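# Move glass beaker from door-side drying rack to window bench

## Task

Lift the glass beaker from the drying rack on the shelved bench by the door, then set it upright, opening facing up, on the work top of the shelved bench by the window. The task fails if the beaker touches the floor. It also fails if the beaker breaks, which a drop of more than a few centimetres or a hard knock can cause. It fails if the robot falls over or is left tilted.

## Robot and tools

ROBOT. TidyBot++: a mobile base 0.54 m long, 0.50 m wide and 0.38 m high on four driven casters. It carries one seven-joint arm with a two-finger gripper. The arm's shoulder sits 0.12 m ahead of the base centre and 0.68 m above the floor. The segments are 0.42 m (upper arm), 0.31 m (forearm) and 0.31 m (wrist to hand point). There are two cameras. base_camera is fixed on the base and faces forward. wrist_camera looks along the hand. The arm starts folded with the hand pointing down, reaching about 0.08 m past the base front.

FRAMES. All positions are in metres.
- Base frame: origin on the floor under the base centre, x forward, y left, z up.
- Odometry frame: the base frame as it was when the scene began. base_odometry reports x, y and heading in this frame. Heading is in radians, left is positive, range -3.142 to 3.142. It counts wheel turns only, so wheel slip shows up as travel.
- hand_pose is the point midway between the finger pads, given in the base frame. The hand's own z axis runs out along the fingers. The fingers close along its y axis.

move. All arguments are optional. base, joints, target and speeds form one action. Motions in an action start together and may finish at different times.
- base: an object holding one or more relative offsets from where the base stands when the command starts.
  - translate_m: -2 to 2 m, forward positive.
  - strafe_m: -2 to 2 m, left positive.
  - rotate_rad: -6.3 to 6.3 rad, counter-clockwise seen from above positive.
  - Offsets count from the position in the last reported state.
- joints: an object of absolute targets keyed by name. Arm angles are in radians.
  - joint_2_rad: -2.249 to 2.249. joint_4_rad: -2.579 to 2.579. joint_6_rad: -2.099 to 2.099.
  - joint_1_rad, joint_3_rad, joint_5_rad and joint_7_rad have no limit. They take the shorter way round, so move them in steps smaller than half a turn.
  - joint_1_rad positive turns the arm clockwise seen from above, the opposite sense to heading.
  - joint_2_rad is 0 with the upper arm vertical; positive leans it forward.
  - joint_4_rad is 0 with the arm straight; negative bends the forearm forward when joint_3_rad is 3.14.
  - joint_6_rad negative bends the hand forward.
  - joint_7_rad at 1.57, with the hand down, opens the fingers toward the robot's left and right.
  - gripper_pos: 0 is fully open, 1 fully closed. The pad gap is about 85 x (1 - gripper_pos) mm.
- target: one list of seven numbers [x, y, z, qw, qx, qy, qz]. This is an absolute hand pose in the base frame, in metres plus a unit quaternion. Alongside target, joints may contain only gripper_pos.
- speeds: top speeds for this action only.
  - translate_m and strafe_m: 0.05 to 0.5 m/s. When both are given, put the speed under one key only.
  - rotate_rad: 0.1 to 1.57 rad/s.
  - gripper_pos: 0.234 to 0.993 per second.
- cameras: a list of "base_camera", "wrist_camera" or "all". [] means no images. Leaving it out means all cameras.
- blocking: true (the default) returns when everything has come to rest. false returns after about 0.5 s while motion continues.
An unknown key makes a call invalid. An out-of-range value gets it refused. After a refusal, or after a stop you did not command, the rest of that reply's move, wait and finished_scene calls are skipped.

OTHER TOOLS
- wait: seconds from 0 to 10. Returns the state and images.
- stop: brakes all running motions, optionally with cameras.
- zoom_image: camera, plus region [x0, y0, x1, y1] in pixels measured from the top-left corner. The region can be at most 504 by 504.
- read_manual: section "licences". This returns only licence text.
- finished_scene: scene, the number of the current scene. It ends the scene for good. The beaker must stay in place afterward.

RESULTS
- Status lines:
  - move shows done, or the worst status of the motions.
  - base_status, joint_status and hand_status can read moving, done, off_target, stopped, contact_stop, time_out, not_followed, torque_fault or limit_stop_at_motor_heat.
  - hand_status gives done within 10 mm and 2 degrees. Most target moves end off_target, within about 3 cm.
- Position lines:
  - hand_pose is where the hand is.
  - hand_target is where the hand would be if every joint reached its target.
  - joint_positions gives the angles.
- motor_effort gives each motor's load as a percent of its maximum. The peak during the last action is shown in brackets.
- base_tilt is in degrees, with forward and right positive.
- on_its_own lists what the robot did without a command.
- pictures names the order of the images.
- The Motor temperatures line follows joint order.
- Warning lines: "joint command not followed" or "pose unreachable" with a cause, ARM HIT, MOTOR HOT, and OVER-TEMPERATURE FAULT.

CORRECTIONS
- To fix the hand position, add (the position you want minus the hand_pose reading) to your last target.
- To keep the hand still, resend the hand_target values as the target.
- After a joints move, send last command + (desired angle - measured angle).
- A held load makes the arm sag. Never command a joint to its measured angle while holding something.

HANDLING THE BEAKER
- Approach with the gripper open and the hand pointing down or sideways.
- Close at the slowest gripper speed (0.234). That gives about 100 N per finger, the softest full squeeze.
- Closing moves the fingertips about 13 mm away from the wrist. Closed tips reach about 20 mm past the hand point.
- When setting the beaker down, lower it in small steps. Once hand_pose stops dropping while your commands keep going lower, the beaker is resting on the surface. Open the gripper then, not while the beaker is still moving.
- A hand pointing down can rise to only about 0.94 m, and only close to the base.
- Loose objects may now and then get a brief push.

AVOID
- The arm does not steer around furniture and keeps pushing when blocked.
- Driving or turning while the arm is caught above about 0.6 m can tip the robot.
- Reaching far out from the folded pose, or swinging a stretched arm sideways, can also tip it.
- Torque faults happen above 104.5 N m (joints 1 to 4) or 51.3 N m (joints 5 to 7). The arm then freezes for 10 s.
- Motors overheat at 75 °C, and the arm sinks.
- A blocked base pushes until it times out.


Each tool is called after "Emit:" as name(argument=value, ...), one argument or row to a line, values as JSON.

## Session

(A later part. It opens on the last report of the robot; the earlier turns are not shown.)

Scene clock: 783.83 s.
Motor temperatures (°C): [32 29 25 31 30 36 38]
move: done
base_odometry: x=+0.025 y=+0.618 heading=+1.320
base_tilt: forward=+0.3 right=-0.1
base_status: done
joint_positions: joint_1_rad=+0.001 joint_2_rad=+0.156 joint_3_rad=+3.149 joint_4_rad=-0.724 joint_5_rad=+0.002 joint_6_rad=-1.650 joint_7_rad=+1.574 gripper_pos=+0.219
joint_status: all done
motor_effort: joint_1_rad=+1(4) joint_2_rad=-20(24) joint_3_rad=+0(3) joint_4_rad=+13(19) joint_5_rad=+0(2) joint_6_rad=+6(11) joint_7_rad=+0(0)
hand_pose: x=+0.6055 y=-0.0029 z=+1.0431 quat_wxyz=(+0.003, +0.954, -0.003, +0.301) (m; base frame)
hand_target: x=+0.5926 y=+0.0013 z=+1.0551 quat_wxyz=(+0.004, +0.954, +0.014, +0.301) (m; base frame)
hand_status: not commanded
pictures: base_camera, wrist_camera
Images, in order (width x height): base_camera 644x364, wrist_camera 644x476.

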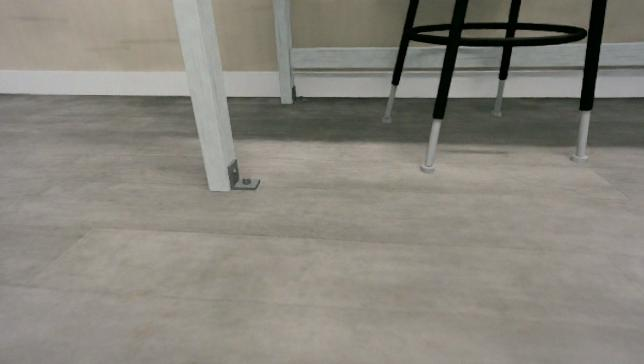

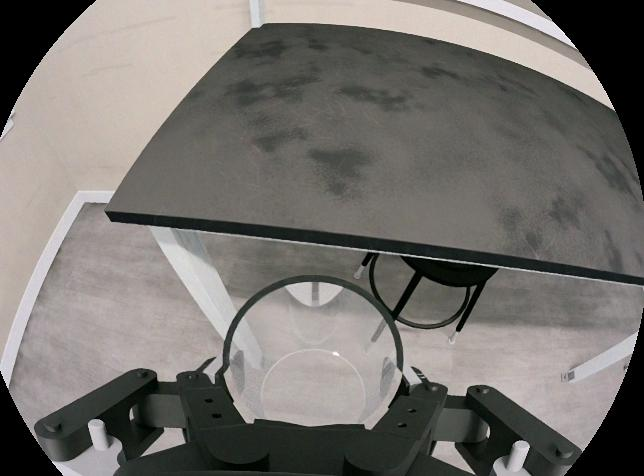

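Emit:
move(
  base={"translate_m": 0.230, "strafe_m": -0.025, "rotate_rad": -0.108},
  speeds={"translate_m": 0.3},
  joints={"joint_2_rad": 0.08, "joint_4_rad": -0.923, "joint_6_rad": -1.452},
)

Scene clock: 870.83 s.
Motor temperatures (°C): [32 30 25 31 30 36 38]
move: done
base_odometry: x=+0.106 y=+0.835 heading=+1.211
base_tilt: forward=+0.4 right=-0.1
base_status: done
joint_positions: joint_1_rad=+0.005 joint_2_rad=+0.116 joint_3_rad=+3.148 joint_4_rad=-0.904 joint_5_rad=+0.002 joint_6_rad=-1.509 joint_7_rad=+1.574 gripper_pos=+0.219
joint_status: all done
motor_effort: joint_1_rad=-1(3) joint_2_rad=-19(24) joint_3_rad=+0(2) joint_4_rad=+14(16) joint_5_rad=+0(2) joint_6_rad=+6(7) joint_7_rad=+0(0)
hand_pose: x=+0.6146 y=-0.0049 z=+1.0098 quat_wxyz=(+0.004, +0.953, -0.004, +0.302) (m; base frame)
hand_target: x=+0.6150 y=+0.0013 z=+1.0295 quat_wxyz=(+0.005, +0.942, +0.014, +0.337) (m; base frame)
hand_status: not commanded
pictures: base_camera, wrist_camera
Images, in order (width x height): base_camera 644x364, wrist_camera 644x476.

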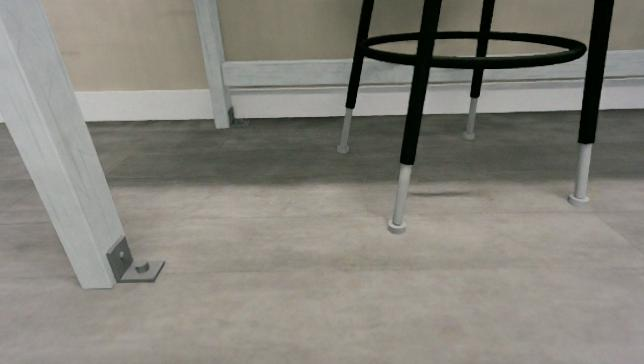

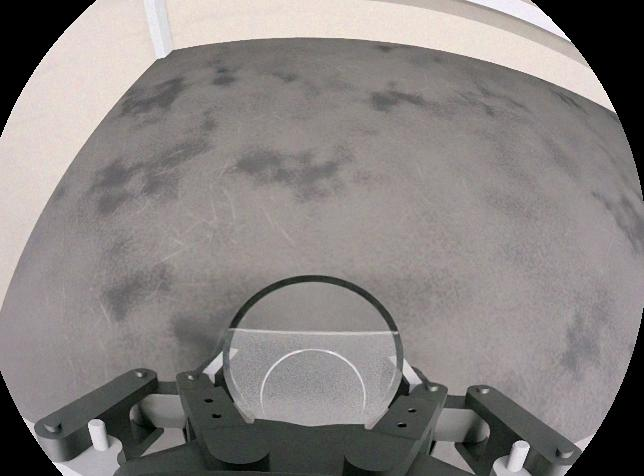

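Emit:
move(
)

Emit:
zoom_image(
  camera="wrist_camera",
  region=[200, 200, 450, 450],
)

Scene clock: 905.83 s.
Motor temperatures (°C): [32 30 25 31 30 36 38]
base_odometry: x=+0.106 y=+0.835 heading=+1.211
base_tilt: forward=+0.4 right=-0.1
base_status: done
joint_positions: joint_1_rad=+0.005 joint_2_rad=+0.116 joint_3_rad=+3.148 joint_4_rad=-0.904 joint_5_rad=+0.002 joint_6_rad=-1.509 joint_7_rad=+1.574 gripper_pos=+0.219
joint_status: all done
motor_effort: joint_1_rad=+0(3) joint_2_rad=-20(24) joint_3_rad=+0(2) joint_4_rad=+14(16) joint_5_rad=+0(2) joint_6_rad=+6(7) joint_7_rad=+0(0)
hand_pose: x=+0.6146 y=-0.0049 z=+1.0098 quat_wxyz=(+0.004, +0.953, -0.004, +0.302) (m; base frame)
hand_target: x=+0.6150 y=+0.0013 z=+1.0295 quat_wxyz=(+0.005, +0.942, +0.014, +0.337) (m; base frame)
hand_status: not commanded
pictures: base_camera, wrist_camera
Images, in order (width x height): base_camera 644x364, wrist_camera 644x476.

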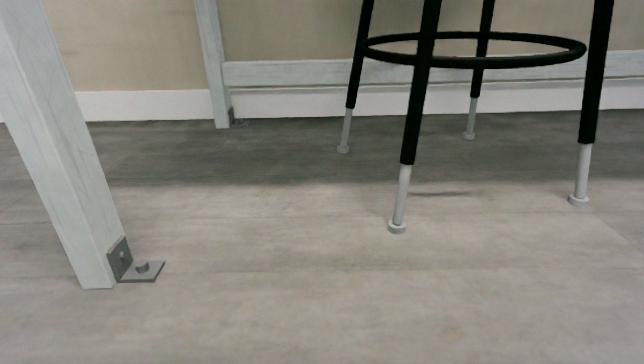

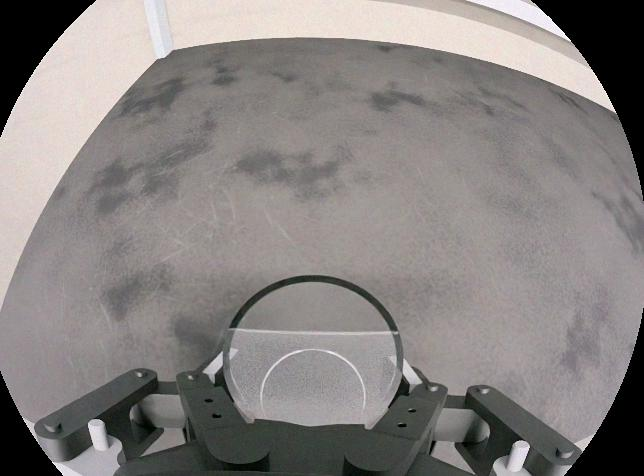

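Scaled by 2.016.

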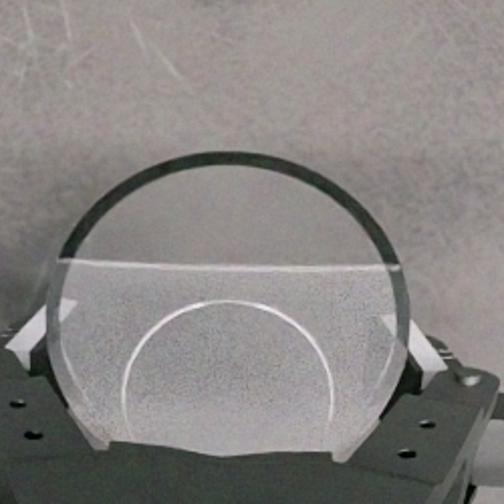

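Emit:
move(
  joints={"joint_4_rad": -0.953, "joint_6_rad": -1.422},
  cameras=["wrist_camera"],
)

Emit:
move(
  joints={"joint_4_rad": -0.968, "joint_6_rad": -1.407},
  cameras=["wrist_camera"],
)

Scene clock: 931.70 s.
Motor temperatures (°C): [32 30 25 30 30 36 38]
move: done
base_odometry: x=+0.106 y=+0.835 heading=+1.211
base_tilt: forward=+0.3 right=-0.1
base_status: not commanded
joint_positions: joint_1_rad=+0.005 joint_2_rad=+0.114 joint_3_rad=+3.148 joint_4_rad=-0.933 joint_5_rad=+0.002 joint_6_rad=-1.479 joint_7_rad=+1.574 gripper_pos=+0.219
joint_status: all done
motor_effort: joint_1_rad=+0(1) joint_2_rad=-19(21) joint_3_rad=+1(1) joint_4_rad=+14(15) joint_5_rad=+0(1) joint_6_rad=+6(7) joint_7_rad=+0(0)
hand_pose: x=+0.6189 y=-0.0049 z=+1.0027 quat_wxyz=(+0.004, +0.953, -0.004, +0.303) (m; base frame)
hand_target: x=+0.6199 y=+0.0013 z=+1.0215 quat_wxyz=(+0.005, +0.942, +0.014, +0.337) (m; base frame)
hand_status: not commanded
pictures: wrist_camera
Images, in order (width x height): wrist_camera 644x476.

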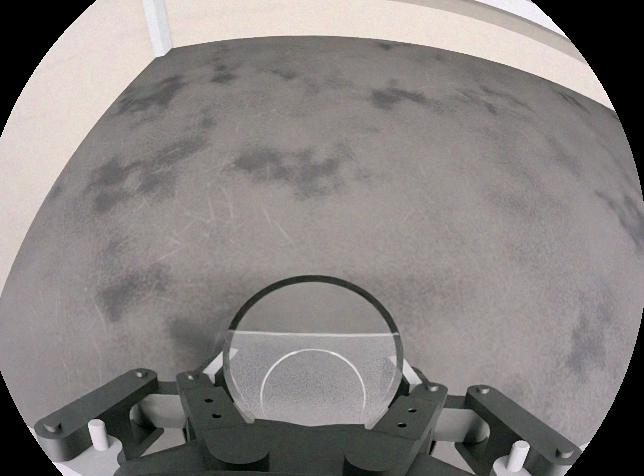

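Scene clock: 932.27 s.
Motor temperatures (°C): [32 30 25 30 30 36 38]
move: done
base_odometry: x=+0.106 y=+0.835 heading=+1.211
base_tilt: forward=+0.4 right=-0.1
base_status: not commanded
joint_positions: joint_1_rad=+0.005 joint_2_rad=+0.114 joint_3_rad=+3.148 joint_4_rad=-0.947 joint_5_rad=+0.002 joint_6_rad=-1.465 joint_7_rad=+1.574 gripper_pos=+0.219
joint_status: all done
motor_effort: joint_1_rad=-1(1) joint_2_rad=-19(21) joint_3_rad=+0(1) joint_4_rad=+14(15) joint_5_rad=+0(0) joint_6_rad=+6(7) joint_7_rad=+0(0)
hand_pose: x=+0.6212 y=-0.0050 z=+0.9991 quat_wxyz=(+0.004, +0.953, -0.004, +0.303) (m; base frame)
hand_target: x=+0.6223 y=+0.0013 z=+1.0174 quat_wxyz=(+0.005, +0.942, +0.014, +0.337) (m; base frame)
hand_status: not commanded
pictures: wrist_camera
Images, in order (width x height): wrist_camera 644x476.

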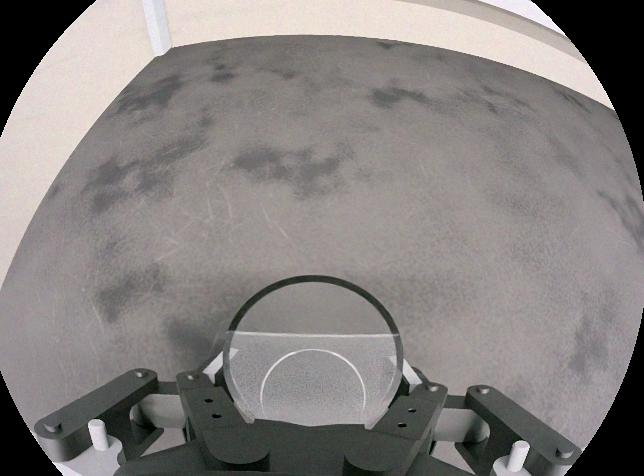

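Emit:
move(
  joints={"joint_4_rad": -0.980, "joint_6_rad": -1.395},
  cameras=[],
)

Emit:
move(
  joints={"joint_4_rad": -0.991, "joint_6_rad": -1.384},
  cameras=[],
)

Emit:
move(
  joints={"joint_4_rad": -1.002, "joint_6_rad": -1.373},
  cameras=["wrist_camera"],
)

Scene clock: 948.07 s.
Motor temperatures (°C): [32 30 25 30 30 36 38]
move: done
base_odometry: x=+0.106 y=+0.835 heading=+1.211
base_tilt: forward=+0.4 right=-0.1
base_status: not commanded
joint_positions: joint_1_rad=+0.005 joint_2_rad=+0.114 joint_3_rad=+3.148 joint_4_rad=-0.959 joint_5_rad=+0.002 joint_6_rad=-1.453 joint_7_rad=+1.574 gripper_pos=+0.219
joint_status: all done
motor_effort: joint_1_rad=+0(2) joint_2_rad=-20(21) joint_3_rad=+0(1) joint_4_rad=+15(15) joint_5_rad=+0(0) joint_6_rad=+6(7) joint_7_rad=+0(0)
hand_pose: x=+0.6231 y=-0.0050 z=+0.9960 quat_wxyz=(+0.004, +0.953, -0.004, +0.303) (m; base frame)
hand_target: x=+0.6242 y=+0.0013 z=+1.0141 quat_wxyz=(+0.005, +0.942, +0.014, +0.337) (m; base frame)
hand_status: not commanded
pictures: none
No camera images: "cameras" was empty.

Scene clock: 948.60 s.
Motor temperatures (°C): [32 30 25 30 30 36 38]
move: done
base_odometry: x=+0.106 y=+0.835 heading=+1.211
base_tilt: forward=+0.4 right=-0.1
base_status: not commanded
joint_positions: joint_1_rad=+0.005 joint_2_rad=+0.114 joint_3_rad=+3.148 joint_4_rad=-0.969 joint_5_rad=+0.002 joint_6_rad=-1.442 joint_7_rad=+1.574 gripper_pos=+0.219
joint_status: all done
motor_effort: joint_1_rad=+1(1) joint_2_rad=-19(22) joint_3_rad=+0(0) joint_4_rad=+15(15) joint_5_rad=+0(0) joint_6_rad=+6(7) joint_7_rad=+0(0)
hand_pose: x=+0.6247 y=-0.0050 z=+0.9931 quat_wxyz=(+0.004, +0.953, -0.004, +0.303) (m; base frame)
hand_target: x=+0.6259 y=+0.0013 z=+1.0111 quat_wxyz=(+0.005, +0.942, +0.014, +0.337) (m; base frame)
hand_status: not commanded
pictures: none
No camera images: "cameras" was empty.

Scene clock: 949.13 s.
Motor temperatures (°C): [32 30 25 30 30 36 38]
move: done
base_odometry: x=+0.106 y=+0.835 heading=+1.211
base_tilt: forward=+0.4 right=-0.1
base_status: not commanded
joint_positions: joint_1_rad=+0.005 joint_2_rad=+0.114 joint_3_rad=+3.148 joint_4_rad=-0.980 joint_5_rad=+0.002 joint_6_rad=-1.431 joint_7_rad=+1.574 gripper_pos=+0.219
joint_status: all done
motor_effort: joint_1_rad=+0(2) joint_2_rad=-19(21) joint_3_rad=+1(1) joint_4_rad=+15(15) joint_5_rad=+0(0) joint_6_rad=+6(6) joint_7_rad=+0(0)
hand_pose: x=+0.6263 y=-0.0050 z=+0.9901 quat_wxyz=(+0.004, +0.953, -0.004, +0.304) (m; base frame)
hand_target: x=+0.6275 y=+0.0013 z=+1.0081 quat_wxyz=(+0.005, +0.942, +0.014, +0.337) (m; base frame)
hand_status: not commanded
pictures: wrist_camera
Images, in order (width x height): wrist_camera 644x476.

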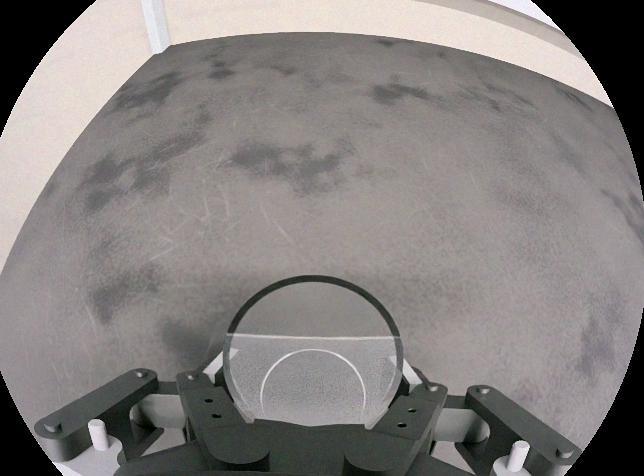

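Emit:
move(
  joints={"joint_4_rad": -1.013, "joint_6_rad": -1.362},
  cameras=[],
)

Emit:
move(
  joints={"joint_4_rad": -1.024, "joint_6_rad": -1.351},
  cameras=["wrist_camera"],
)

Scene clock: 953.40 s.
Motor temperatures (°C): [32 30 25 30 30 36 38]
move: done
base_odometry: x=+0.106 y=+0.835 heading=+1.211
base_tilt: forward=+0.4 right=-0.1
base_status: not commanded
joint_positions: joint_1_rad=+0.005 joint_2_rad=+0.113 joint_3_rad=+3.148 joint_4_rad=-0.988 joint_5_rad=+0.002 joint_6_rad=-1.417 joint_7_rad=+1.574 gripper_pos=+0.219
joint_status: all done
motor_effort: joint_1_rad=+0(1) joint_2_rad=-19(21) joint_3_rad=+0(1) joint_4_rad=+15(15) joint_5_rad=+0(0) joint_6_rad=+6(7) joint_7_rad=+0(0)
hand_pose: x=+0.6286 y=-0.0051 z=+0.9895 quat_wxyz=(+0.004, +0.952, -0.004, +0.307) (m; base frame)
hand_target: x=+0.6291 y=+0.0013 z=+1.0050 quat_wxyz=(+0.005, +0.942, +0.014, +0.337) (m; base frame)
hand_status: not commanded
pictures: none
No camera images: "cameras" was empty.

Scene clock: 953.93 s.
Motor temperatures (°C): [32 30 25 30 30 36 38]
move: done
base_odometry: x=+0.106 y=+0.835 heading=+1.211
base_tilt: forward=+0.4 right=-0.1
base_status: not commanded
joint_positions: joint_1_rad=+0.005 joint_2_rad=+0.111 joint_3_rad=+3.148 joint_4_rad=-0.996 joint_5_rad=+0.002 joint_6_rad=-1.403 joint_7_rad=+1.574 gripper_pos=+0.219
joint_status: all done
motor_effort: joint_1_rad=-1(1) joint_2_rad=-20(21) joint_3_rad=+0(1) joint_4_rad=+14(15) joint_5_rad=+0(1) joint_6_rad=+6(6) joint_7_rad=+0(0)
hand_pose: x=+0.6308 y=-0.0051 z=+0.9892 quat_wxyz=(+0.004, +0.951, -0.004, +0.310) (m; base frame)
hand_target: x=+0.6307 y=+0.0013 z=+1.0019 quat_wxyz=(+0.005, +0.942, +0.014, +0.337) (m; base frame)
hand_status: not commanded
pictures: wrist_camera
Images, in order (width x height): wrist_camera 644x476.

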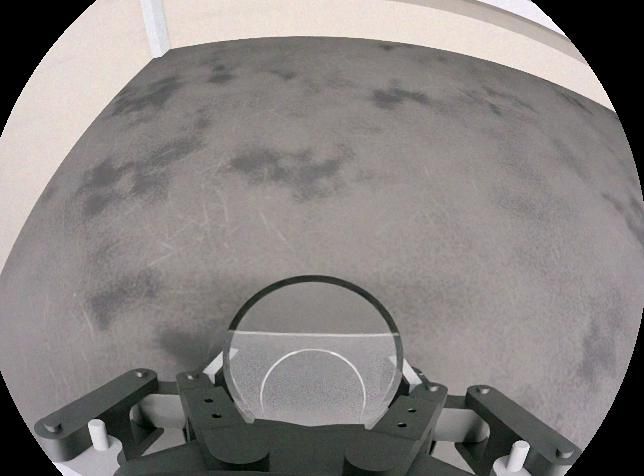

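Emit:
move(
  joints={"gripper_pos": 0.205},
  speeds={"gripper_pos": 0.234},
  cameras=[],
)

Emit:
move(
  joints={"gripper_pos": 0.17},
  speeds={"gripper_pos": 0.234},
  cameras=["wrist_camera"],
)

Scene clock: 964.27 s.
Motor temperatures (°C): [32 30 25 30 30 36 38]
move: done
base_odometry: x=+0.106 y=+0.835 heading=+1.211
base_tilt: forward=+0.4 right=-0.1
base_status: not commanded
joint_positions: joint_1_rad=+0.005 joint_2_rad=+0.111 joint_3_rad=+3.148 joint_4_rad=-0.997 joint_5_rad=+0.002 joint_6_rad=-1.403 joint_7_rad=+1.574 gripper_pos=+0.203
joint_status: all done
motor_effort: joint_1_rad=+0(1) joint_2_rad=-19(21) joint_3_rad=-1(1) joint_4_rad=+14(15) joint_5_rad=+0(0) joint_6_rad=+6(6) joint_7_rad=+0(0)
hand_pose: x=+0.6306 y=-0.0051 z=+0.9885 quat_wxyz=(+0.004, +0.951, -0.004, +0.310) (m; base frame)
hand_target: x=+0.6307 y=+0.0013 z=+1.0019 quat_wxyz=(+0.005, +0.942, +0.014, +0.337) (m; base frame)
hand_status: not commanded
pictures: none
No camera images: "cameras" was empty.

Scene clock: 964.73 s.
Motor temperatures (°C): [32 30 25 30 30 36 38]
move: done
base_odometry: x=+0.106 y=+0.835 heading=+1.211
base_tilt: forward=+0.4 right=-0.1
base_status: not commanded
joint_positions: joint_1_rad=+0.005 joint_2_rad=+0.111 joint_3_rad=+3.148 joint_4_rad=-0.997 joint_5_rad=+0.002 joint_6_rad=-1.403 joint_7_rad=+1.574 gripper_pos=+0.172
joint_status: all done
motor_effort: joint_1_rad=-1(2) joint_2_rad=-19(20) joint_3_rad=+1(1) joint_4_rad=+14(14) joint_5_rad=+0(1) joint_6_rad=+6(6) joint_7_rad=+0(0)
hand_pose: x=+0.6306 y=-0.0051 z=+0.9885 quat_wxyz=(+0.004, +0.951, -0.004, +0.310) (m; base frame)
hand_target: x=+0.6307 y=+0.0013 z=+1.0019 quat_wxyz=(+0.005, +0.942, +0.014, +0.337) (m; base frame)
hand_status: not commanded
pictures: wrist_camera
Images, in order (width x height): wrist_camera 644x476.

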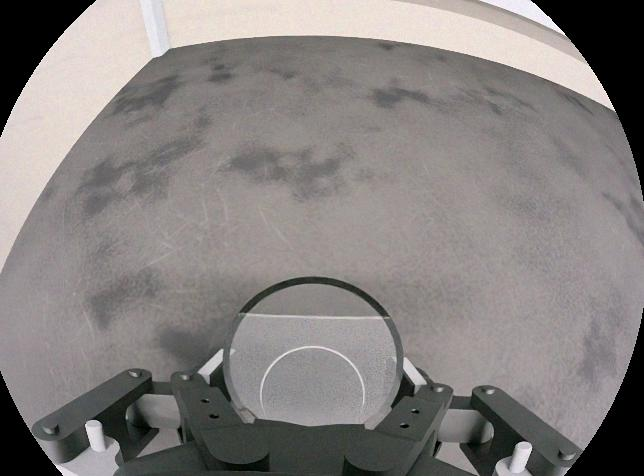

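Emit:
move(
  joints={"gripper_pos": 0.0},
  speeds={"gripper_pos": 0.234},
  cameras=["wrist_camera"],
)

Emit:
move(
  base={"translate_m": -0.15},
  speeds={"translate_m": 0.2},
)

Scene clock: 975.03 s.
Motor temperatures (°C): [32 30 25 30 30 36 38]
move: done
base_odometry: x=+0.106 y=+0.835 heading=+1.211
base_tilt: forward=+0.4 right=-0.1
base_status: not commanded
joint_positions: joint_1_rad=+0.005 joint_2_rad=+0.111 joint_3_rad=+3.148 joint_4_rad=-0.997 joint_5_rad=+0.002 joint_6_rad=-1.403 joint_7_rad=+1.574 gripper_pos=+0.000
joint_status: all done
motor_effort: joint_1_rad=+0(1) joint_2_rad=-19(20) joint_3_rad=+0(1) joint_4_rad=+14(14) joint_5_rad=+0(1) joint_6_rad=+5(6) joint_7_rad=+0(0)
hand_pose: x=+0.6306 y=-0.0051 z=+0.9885 quat_wxyz=(+0.004, +0.951, -0.004, +0.310) (m; base frame)
hand_target: x=+0.6307 y=+0.0013 z=+1.0019 quat_wxyz=(+0.005, +0.942, +0.014, +0.337) (m; base frame)
hand_status: not commanded
pictures: wrist_camera
Images, in order (width x height): wrist_camera 644x476.

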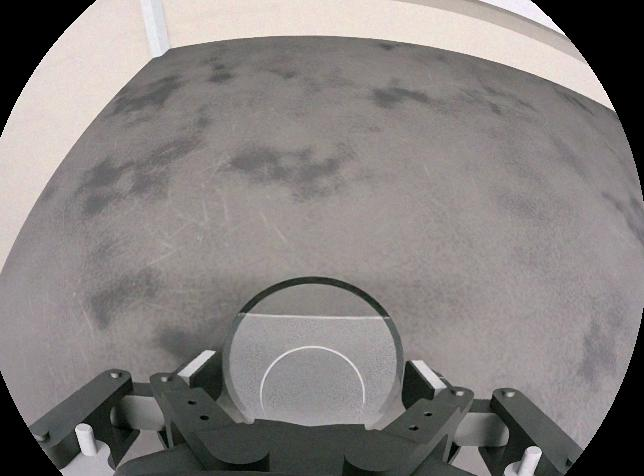

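Scene clock: 976.53 s.
Motor temperatures (°C): [32 30 25 30 30 36 38]
move: done
base_odometry: x=+0.053 y=+0.694 heading=+1.210
base_tilt: forward=+0.4 right=-0.1
base_status: done
joint_positions: joint_1_rad=+0.005 joint_2_rad=+0.097 joint_3_rad=+3.148 joint_4_rad=-0.998 joint_5_rad=+0.002 joint_6_rad=-1.401 joint_7_rad=+1.574 gripper_pos=+0.000
joint_status: not commanded
motor_effort: joint_1_rad=+0(3) joint_2_rad=-19(23) joint_3_rad=+0(2) joint_4_rad=+14(15) joint_5_rad=+0(1) joint_6_rad=+5(7) joint_7_rad=+0(0)
hand_pose: x=+0.6263 y=-0.0050 z=+0.9960 quat_wxyz=(+0.004, +0.948, -0.004, +0.317) (m; base frame)
hand_target: x=+0.6307 y=+0.0013 z=+1.0019 quat_wxyz=(+0.005, +0.942, +0.014, +0.337) (m; base frame)
hand_status: not commanded
pictures: base_camera, wrist_camera
Images, in order (width x height): base_camera 644x364, wrist_camera 644x476.

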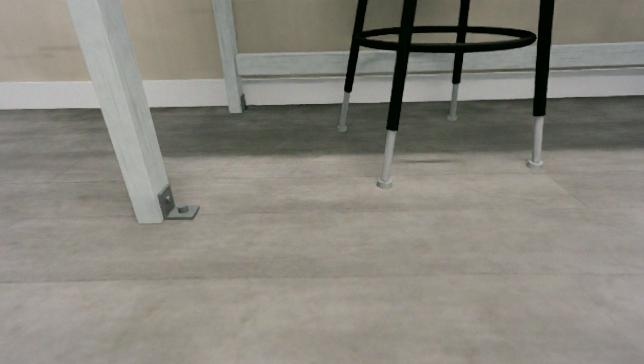

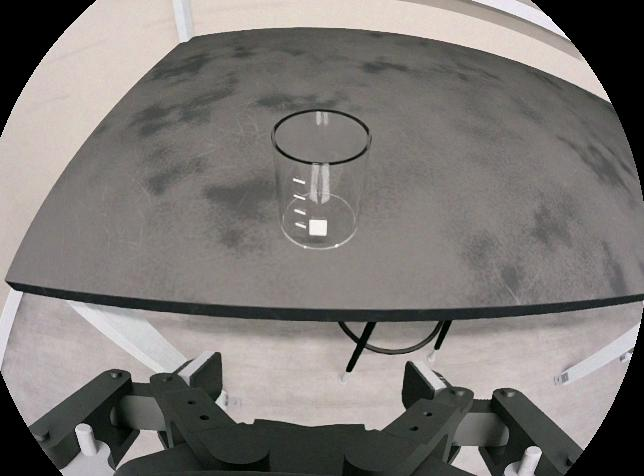

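Emit:
zoom_image(
  camera="wrist_camera",
  region=[240, 80, 410, 270],
)

Scaled by 2.653.

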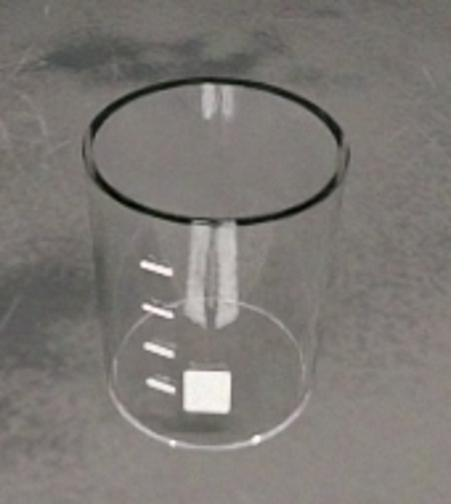

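Emit:
move(
  base={"translate_m": -0.1},
  joints={"joint_6_rad": -0.41},
  cameras=["wrist_camera"],
)

Emit:
move(
  joints={"joint_2_rad": -0.16, "joint_4_rad": -2.07, "joint_6_rad": 0.39},
)

Scene clock: 1070.90 s.
Motor temperatures (°C): [32 30 25 30 30 36 38]
move: done
base_odometry: x=+0.018 y=+0.601 heading=+1.210
base_tilt: forward=+0.3 right=-0.1
base_status: done
joint_positions: joint_1_rad=+0.005 joint_2_rad=+0.088 joint_3_rad=+3.148 joint_4_rad=-1.004 joint_5_rad=+0.002 joint_6_rad=-0.470 joint_7_rad=+1.574 gripper_pos=+0.000
joint_status: all done
motor_effort: joint_1_rad=-1(2) joint_2_rad=-21(23) joint_3_rad=+0(1) joint_4_rad=+16(16) joint_5_rad=+0(0) joint_6_rad=+10(10) joint_7_rad=+0(0)
hand_pose: x=+0.7465 y=-0.0059 z=+1.2485 quat_wxyz=(+0.006, +0.704, -0.003, +0.710) (m; base frame)
hand_target: x=+0.7441 y=+0.0013 z=+1.2604 quat_wxyz=(+0.011, +0.687, +0.010, +0.727) (m; base frame)
hand_status: not commanded
pictures: wrist_camera
Images, in order (width x height): wrist_camera 644x476.

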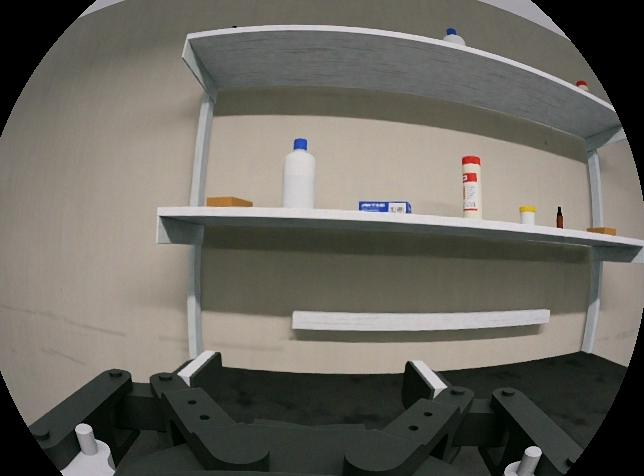

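Scene clock: 1073.53 s.
Motor temperatures (°C): [32 30 25 30 30 36 38]
move: done
base_odometry: x=+0.018 y=+0.601 heading=+1.210
base_tilt: forward=+0.3 right=-0.1
base_status: not commanded
joint_positions: joint_1_rad=+0.005 joint_2_rad=-0.128 joint_3_rad=+3.148 joint_4_rad=-2.041 joint_5_rad=+0.002 joint_6_rad=+0.328 joint_7_rad=+1.574 gripper_pos=+0.000
joint_status: all done
motor_effort: joint_1_rad=+0(2) joint_2_rad=-14(22) joint_3_rad=+0(1) joint_4_rad=+16(19) joint_5_rad=+0(1) joint_6_rad=+9(10) joint_7_rad=+0(0)
hand_pose: x=+0.6727 y=-0.0051 z=+0.9896 quat_wxyz=(+0.005, +0.712, -0.002, +0.702) (m; base frame)
hand_target: x=+0.6593 y=+0.0013 z=+1.0084 quat_wxyz=(+0.011, +0.689, +0.010, +0.725) (m; base frame)
hand_status: not commanded
pictures: base_camera, wrist_camera
Images, in order (width x height): base_camera 644x364, wrist_camera 644x476.

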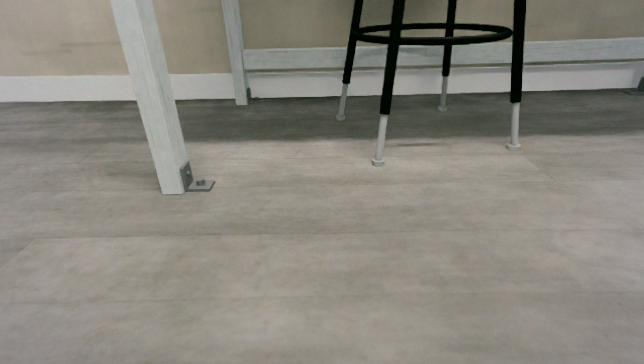

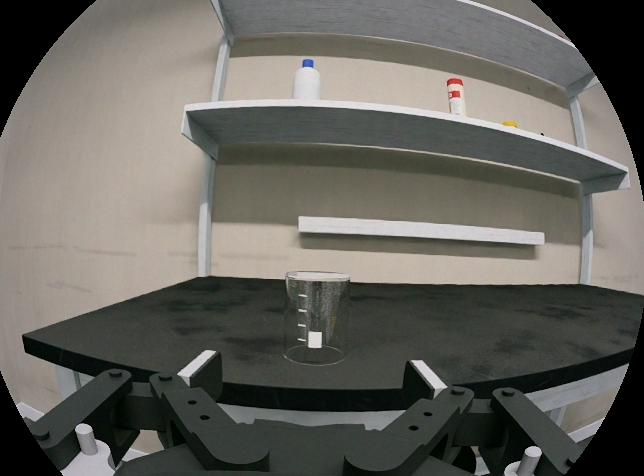

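Emit:
zoom_image(
  camera="wrist_camera",
  region=[260, 250, 380, 380],
)

Scaled by 3.877.

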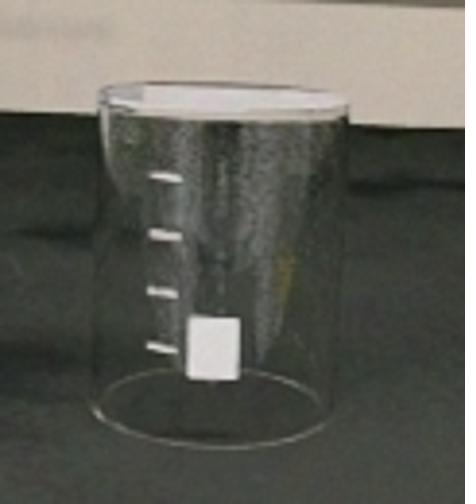

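Emit:
move(
  base={"translate_m": 0.13, "strafe_m": -0.002},
  joints={"joint_4_rad": -2.134, "joint_6_rad": 0.468},
  cameras=["wrist_camera"],
)

Emit:
zoom_image(
  camera="wrist_camera",
  region=[240, 230, 390, 430],
)

Scene clock: 1108.43 s.
Motor temperatures (°C): [32 30 25 30 30 36 38]
move: done
base_odometry: x=+0.066 y=+0.722 heading=+1.209
base_tilt: forward=+0.4 right=-0.1
base_status: done
joint_positions: joint_1_rad=+0.005 joint_2_rad=-0.143 joint_3_rad=+3.148 joint_4_rad=-2.110 joint_5_rad=+0.002 joint_6_rad=+0.410 joint_7_rad=+1.574 gripper_pos=+0.000
joint_status: all done
motor_effort: joint_1_rad=-1(2) joint_2_rad=-14(17) joint_3_rad=+0(1) joint_4_rad=+16(18) joint_5_rad=+0(1) joint_6_rad=+9(10) joint_7_rad=+0(0)
hand_pose: x=+0.6604 y=-0.0049 z=+0.9814 quat_wxyz=(+0.005, +0.702, -0.002, +0.712) (m; base frame)
hand_target: x=+0.6518 y=+0.0013 z=+0.9940 quat_wxyz=(+0.011, +0.684, +0.010, +0.730) (m; base frame)
hand_status: not commanded
pictures: wrist_camera
Images, in order (width x height): wrist_camera 644x476.

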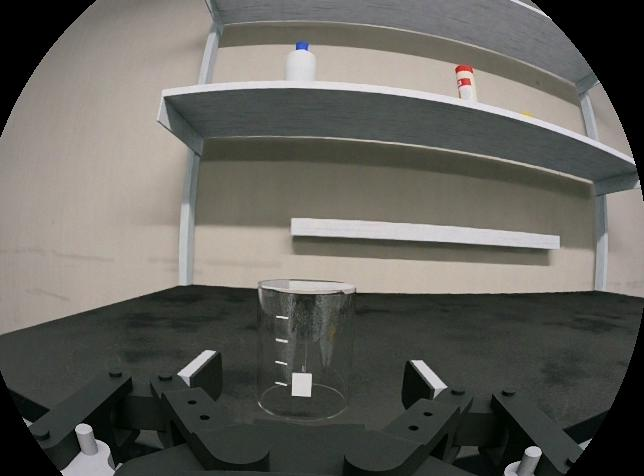

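Scaled by 2.520.

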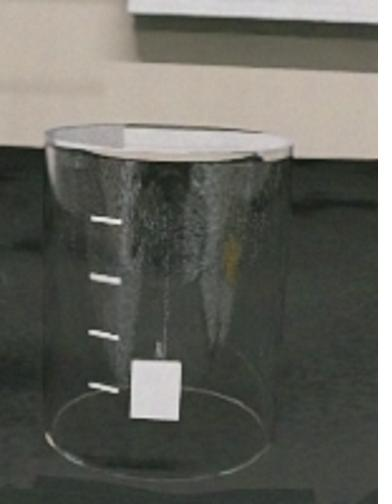

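Emit:
move(
  base={"translate_m": 0.06, "strafe_m": 0.007},
  speeds={"translate_m": 0.15},
  joints={"joint_4_rad": -2.148},
  cameras=["wrist_camera"],
)

Emit:
zoom_image(
  camera="wrist_camera",
  region=[180, 240, 450, 476],
)

Scene clock: 1169.03 s.
Motor temperatures (°C): [32 30 25 30 30 36 38]
move: done
base_odometry: x=+0.081 y=+0.781 heading=+1.209
base_tilt: forward=+0.4 right=-0.1
base_status: done
joint_positions: joint_1_rad=+0.005 joint_2_rad=-0.147 joint_3_rad=+3.148 joint_4_rad=-2.124 joint_5_rad=+0.002 joint_6_rad=+0.411 joint_7_rad=+1.574 gripper_pos=+0.000
joint_status: all done
motor_effort: joint_1_rad=+0(2) joint_2_rad=-14(15) joint_3_rad=+0(1) joint_4_rad=+16(18) joint_5_rad=+0(0) joint_6_rad=+9(10) joint_7_rad=+0(0)
hand_pose: x=+0.6574 y=-0.0049 z=+0.9755 quat_wxyz=(+0.005, +0.705, -0.002, +0.709) (m; base frame)
hand_target: x=+0.6503 y=+0.0013 z=+0.9856 quat_wxyz=(+0.011, +0.689, +0.010, +0.725) (m; base frame)
hand_status: not commanded
pictures: wrist_camera
Images, in order (width x height): wrist_camera 644x476.

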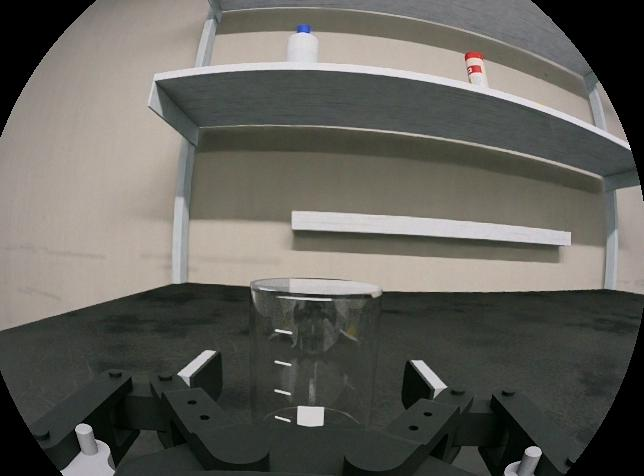

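Scaled by 1.867.

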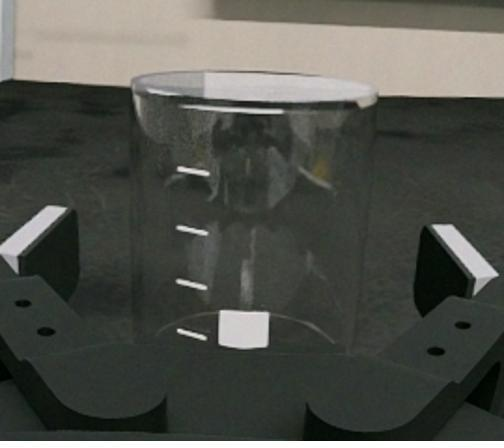

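Emit:
move(
  base={"translate_m": 0.029},
  speeds={"translate_m": 0.1},
  cameras=["wrist_camera"],
)

Emit:
zoom_image(
  camera="wrist_camera",
  region=[180, 240, 450, 476],
)

Scene clock: 1183.63 s.
Motor temperatures (°C): [32 29 25 30 30 36 38]
move: done
base_odometry: x=+0.091 y=+0.808 heading=+1.209
base_tilt: forward=+0.4 right=-0.1
base_status: done
joint_positions: joint_1_rad=+0.005 joint_2_rad=-0.149 joint_3_rad=+3.148 joint_4_rad=-2.124 joint_5_rad=+0.002 joint_6_rad=+0.412 joint_7_rad=+1.574 gripper_pos=+0.000
joint_status: not commanded
motor_effort: joint_1_rad=-1(2) joint_2_rad=-13(16) joint_3_rad=+0(1) joint_4_rad=+16(17) joint_5_rad=+0(0) joint_6_rad=+9(10) joint_7_rad=+0(0)
hand_pose: x=+0.6569 y=-0.0049 z=+0.9765 quat_wxyz=(+0.005, +0.705, -0.002, +0.710) (m; base frame)
hand_target: x=+0.6503 y=+0.0013 z=+0.9856 quat_wxyz=(+0.011, +0.689, +0.010, +0.725) (m; base frame)
hand_status: not commanded
pictures: wrist_camera
Images, in order (width x height): wrist_camera 644x476.

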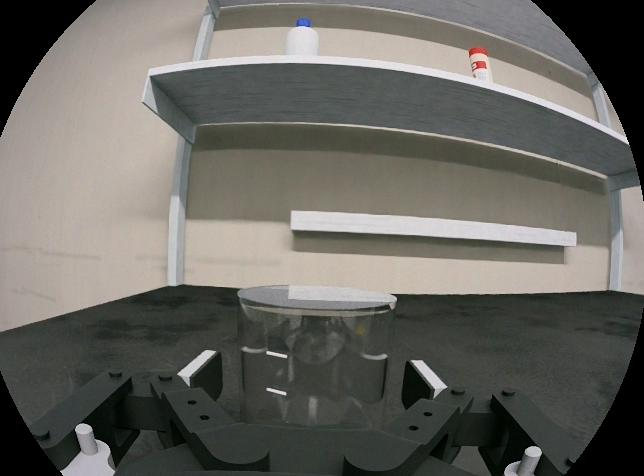

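Scaled by 1.867.

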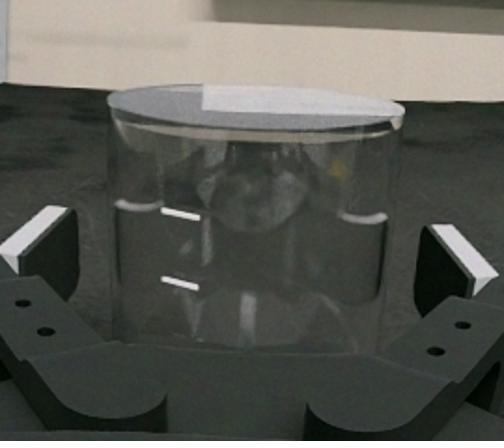

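Emit:
move(
  joints={"gripper_pos": 0.18},
  speeds={"gripper_pos": 0.234},
  cameras=["wrist_camera"],
)

Emit:
move(
  joints={"gripper_pos": 0.2},
  speeds={"gripper_pos": 0.234},
  cameras=[],
)

Emit:
move(
  joints={"gripper_pos": 0.214},
  speeds={"gripper_pos": 0.234},
  cameras=["wrist_camera"],
)

Scene clock: 1201.27 s.
Motor temperatures (°C): [32 29 25 30 30 36 38]
move: done
base_odometry: x=+0.091 y=+0.808 heading=+1.209
base_tilt: forward=+0.4 right=-0.1
base_status: not commanded
joint_positions: joint_1_rad=+0.005 joint_2_rad=-0.149 joint_3_rad=+3.148 joint_4_rad=-2.124 joint_5_rad=+0.002 joint_6_rad=+0.412 joint_7_rad=+1.574 gripper_pos=+0.180
joint_status: all done
motor_effort: joint_1_rad=+0(1) joint_2_rad=-12(14) joint_3_rad=+0(1) joint_4_rad=+16(16) joint_5_rad=+0(1) joint_6_rad=+9(10) joint_7_rad=+0(0)
hand_pose: x=+0.6569 y=-0.0049 z=+0.9765 quat_wxyz=(+0.005, +0.705, -0.002, +0.710) (m; base frame)
hand_target: x=+0.6503 y=+0.0013 z=+0.9856 quat_wxyz=(+0.011, +0.689, +0.010, +0.725) (m; base frame)
hand_status: not commanded
pictures: wrist_camera
Images, in order (width x height): wrist_camera 644x476.

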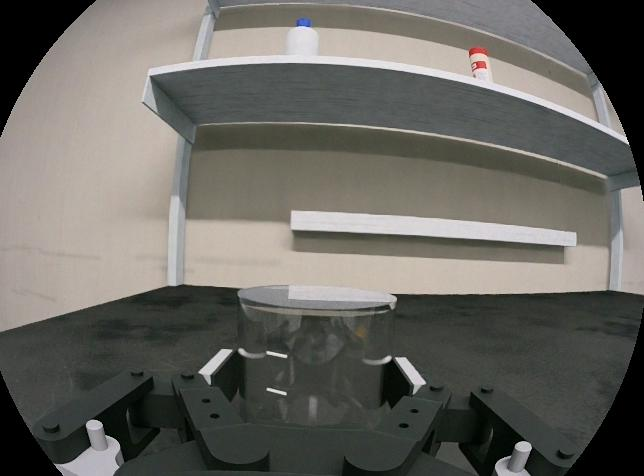

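Scene clock: 1201.67 s.
Motor temperatures (°C): [32 29 25 30 30 36 38]
move: done
base_odometry: x=+0.091 y=+0.808 heading=+1.209
base_tilt: forward=+0.3 right=-0.1
base_status: not commanded
joint_positions: joint_1_rad=+0.005 joint_2_rad=-0.149 joint_3_rad=+3.148 joint_4_rad=-2.124 joint_5_rad=+0.002 joint_6_rad=+0.412 joint_7_rad=+1.574 gripper_pos=+0.200
joint_status: all done
motor_effort: joint_1_rad=-1(1) joint_2_rad=-13(14) joint_3_rad=+0(1) joint_4_rad=+16(16) joint_5_rad=+0(1) joint_6_rad=+10(10) joint_7_rad=+0(0)
hand_pose: x=+0.6569 y=-0.0049 z=+0.9765 quat_wxyz=(+0.005, +0.705, -0.002, +0.710) (m; base frame)
hand_target: x=+0.6503 y=+0.0013 z=+0.9856 quat_wxyz=(+0.011, +0.689, +0.010, +0.725) (m; base frame)
hand_status: not commanded
pictures: none
No camera images: "cameras" was empty.

Scene clock: 1202.00 s.
Motor temperatures (°C): [32 29 25 30 30 36 38]
move: done
base_odometry: x=+0.091 y=+0.808 heading=+1.209
base_tilt: forward=+0.4 right=-0.1
base_status: not commanded
joint_positions: joint_1_rad=+0.005 joint_2_rad=-0.149 joint_3_rad=+3.148 joint_4_rad=-2.124 joint_5_rad=+0.002 joint_6_rad=+0.412 joint_7_rad=+1.574 gripper_pos=+0.209
joint_status: all done
motor_effort: joint_1_rad=+0(1) joint_2_rad=-12(14) joint_3_rad=+0(1) joint_4_rad=+16(16) joint_5_rad=+0(0) joint_6_rad=+9(9) joint_7_rad=+0(0)
hand_pose: x=+0.6569 y=-0.0049 z=+0.9765 quat_wxyz=(+0.005, +0.705, -0.002, +0.710) (m; base frame)
hand_target: x=+0.6503 y=+0.0013 z=+0.9856 quat_wxyz=(+0.011, +0.689, +0.010, +0.725) (m; base frame)
hand_status: not commanded
pictures: wrist_camera
Images, in order (width x height): wrist_camera 644x476.

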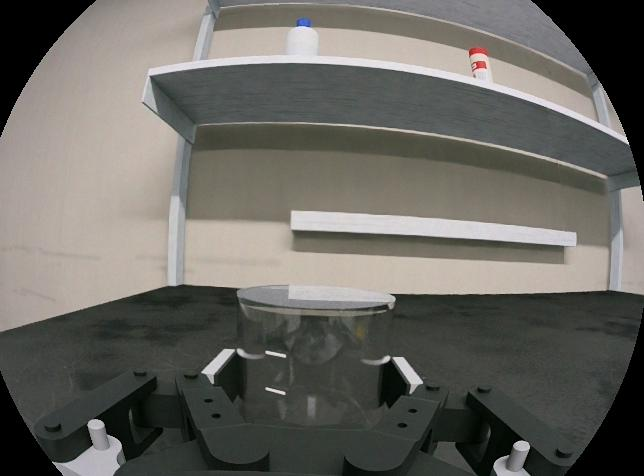

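Emit:
move(
  joints={"gripper_pos": 0.221},
  speeds={"gripper_pos": 0.234},
  cameras=[],
)

Emit:
move(
  joints={"joint_4_rad": -2.06, "joint_6_rad": 0.36},
  cameras=["wrist_camera"],
)

Scene clock: 1209.90 s.
Motor temperatures (°C): [32 29 25 30 30 36 38]
move: done
base_odometry: x=+0.091 y=+0.808 heading=+1.209
base_tilt: forward=+0.4 right=-0.1
base_status: not commanded
joint_positions: joint_1_rad=+0.005 joint_2_rad=-0.149 joint_3_rad=+3.148 joint_4_rad=-2.124 joint_5_rad=+0.002 joint_6_rad=+0.412 joint_7_rad=+1.574 gripper_pos=+0.215
joint_status: all done
motor_effort: joint_1_rad=-1(1) joint_2_rad=-13(14) joint_3_rad=+0(1) joint_4_rad=+16(16) joint_5_rad=+0(0) joint_6_rad=+9(10) joint_7_rad=+0(0)
hand_pose: x=+0.6569 y=-0.0049 z=+0.9765 quat_wxyz=(+0.005, +0.705, -0.002, +0.710) (m; base frame)
hand_target: x=+0.6503 y=+0.0013 z=+0.9856 quat_wxyz=(+0.011, +0.689, +0.010, +0.725) (m; base frame)
hand_status: not commanded
pictures: none
No camera images: "cameras" was empty.

Scene clock: 1210.77 s.
Motor temperatures (°C): [32 29 25 30 30 36 38]
move: done
base_odometry: x=+0.091 y=+0.808 heading=+1.209
base_tilt: forward=+0.3 right=-0.1
base_status: not commanded
joint_positions: joint_1_rad=+0.005 joint_2_rad=-0.149 joint_3_rad=+3.148 joint_4_rad=-2.105 joint_5_rad=+0.002 joint_6_rad=+0.385 joint_7_rad=+1.574 gripper_pos=+0.217
joint_status: all done
motor_effort: joint_1_rad=-1(2) joint_2_rad=-14(15) joint_3_rad=+0(1) joint_4_rad=+17(19) joint_5_rad=+0(1) joint_6_rad=+11(11) joint_7_rad=+0(0)
hand_pose: x=+0.6592 y=-0.0049 z=+0.9799 quat_wxyz=(+0.005, +0.707, -0.002, +0.707) (m; base frame)
hand_target: x=+0.6606 y=+0.0013 z=+1.0052 quat_wxyz=(+0.010, +0.696, +0.010, +0.718) (m; base frame)
hand_status: not commanded
pictures: wrist_camera
Images, in order (width x height): wrist_camera 644x476.

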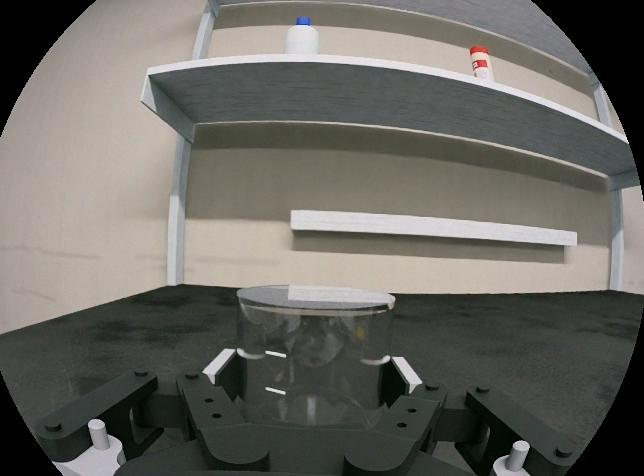

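Emit:
move(
  joints={"joint_4_rad": -1.745, "joint_6_rad": 0.02},
  cameras=["wrist_camera"],
)

Emit:
zoom_image(
  camera="wrist_camera",
  region=[180, 240, 450, 476],
)

Scene clock: 1225.50 s.
Motor temperatures (°C): [32 29 25 30 30 35 38]
move: done
base_odometry: x=+0.091 y=+0.808 heading=+1.209
base_tilt: forward=+0.4 right=-0.1
base_status: not commanded
joint_positions: joint_1_rad=+0.005 joint_2_rad=-0.149 joint_3_rad=+3.148 joint_4_rad=-1.797 joint_5_rad=+0.002 joint_6_rad=+0.078 joint_7_rad=+1.574 gripper_pos=+0.217
joint_status: all done
motor_effort: joint_1_rad=+0(1) joint_2_rad=-15(16) joint_3_rad=+0(1) joint_4_rad=+18(19) joint_5_rad=+0(0) joint_6_rad=+10(12) joint_7_rad=+0(0)
hand_pose: x=+0.6813 y=-0.0055 z=+1.0738 quat_wxyz=(+0.006, +0.707, -0.003, +0.707) (m; base frame)
hand_target: x=+0.6776 y=+0.0013 z=+1.0945 quat_wxyz=(+0.010, +0.705, +0.010, +0.709) (m; base frame)
hand_status: not commanded
pictures: wrist_camera
Images, in order (width x height): wrist_camera 644x476.

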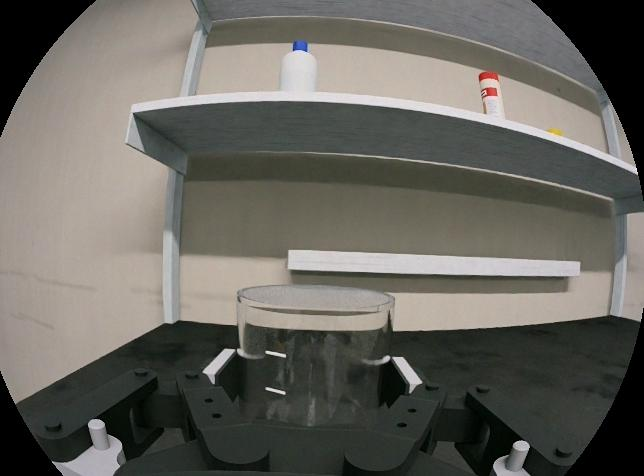

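Scaled by 1.867.

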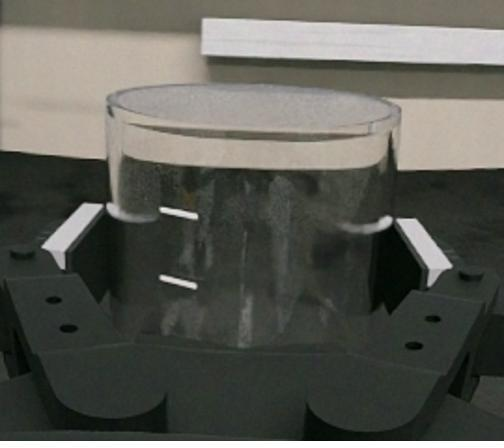

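Emit:
move(
  base={"translate_m": -0.013},
  joints={"joint_7_rad": 3.2},
  cameras=["wrist_camera"],
)

Emit:
move(
  joints={"joint_7_rad": 4.774},
)

Scene clock: 1261.40 s.
Motor temperatures (°C): [32 29 25 30 30 35 38]
move: done
base_odometry: x=+0.086 y=+0.795 heading=+1.209
base_tilt: forward=+0.4 right=-0.1
base_status: done
joint_positions: joint_1_rad=+0.005 joint_2_rad=-0.153 joint_3_rad=+3.148 joint_4_rad=-1.797 joint_5_rad=+0.002 joint_6_rad=+0.075 joint_7_rad=+3.132 gripper_pos=+0.217
joint_status: all done
motor_effort: joint_1_rad=+0(2) joint_2_rad=-16(19) joint_3_rad=+0(1) joint_4_rad=+18(19) joint_5_rad=-1(1) joint_6_rad=+11(11) joint_7_rad=+0(1)
hand_pose: x=+0.6799 y=-0.0055 z=+1.0751 quat_wxyz=(+0.501, +0.505, +0.495, +0.500) (m; base frame)
hand_target: x=+0.6776 y=+0.0013 z=+1.0945 quat_wxyz=(+0.516, +0.484, +0.513, +0.487) (m; base frame)
hand_status: not commanded
pictures: wrist_camera
Images, in order (width x height): wrist_camera 644x476.

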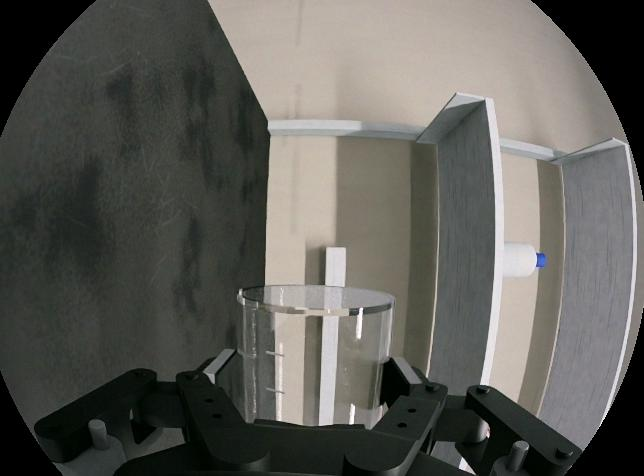

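Scene clock: 1263.53 s.
Motor temperatures (°C): [32 29 25 30 30 35 38]
move: done
base_odometry: x=+0.086 y=+0.795 heading=+1.209
base_tilt: forward=+0.4 right=-0.1
base_status: not commanded
joint_positions: joint_1_rad=+0.005 joint_2_rad=-0.153 joint_3_rad=+3.148 joint_4_rad=-1.797 joint_5_rad=+0.002 joint_6_rad=+0.075 joint_7_rad=+4.705 gripper_pos=+0.217
joint_status: all done
motor_effort: joint_1_rad=+0(2) joint_2_rad=-15(17) joint_3_rad=+0(1) joint_4_rad=+18(19) joint_5_rad=+0(1) joint_6_rad=+11(11) joint_7_rad=+0(1)
hand_pose: x=+0.6799 y=-0.0055 z=+1.0751 quat_wxyz=(+0.708, +0.006, +0.707, -0.002) (m; base frame)
hand_target: x=+0.6776 y=+0.0013 z=+1.0945 quat_wxyz=(+0.709, -0.022, +0.705, -0.022) (m; base frame)
hand_status: not commanded
pictures: base_camera, wrist_camera
Images, in order (width x height): base_camera 644x364, wrist_camera 644x476.

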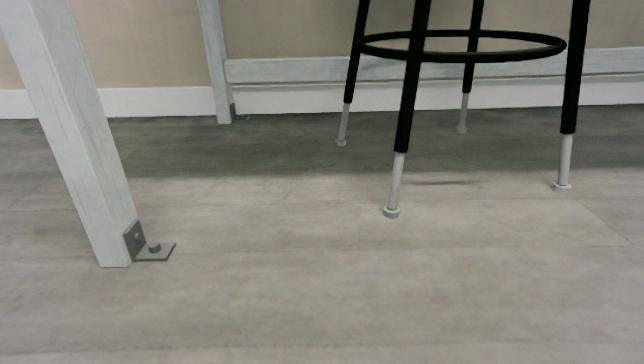

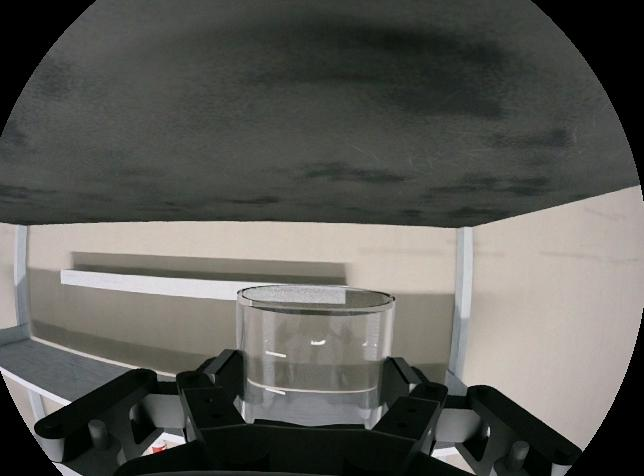

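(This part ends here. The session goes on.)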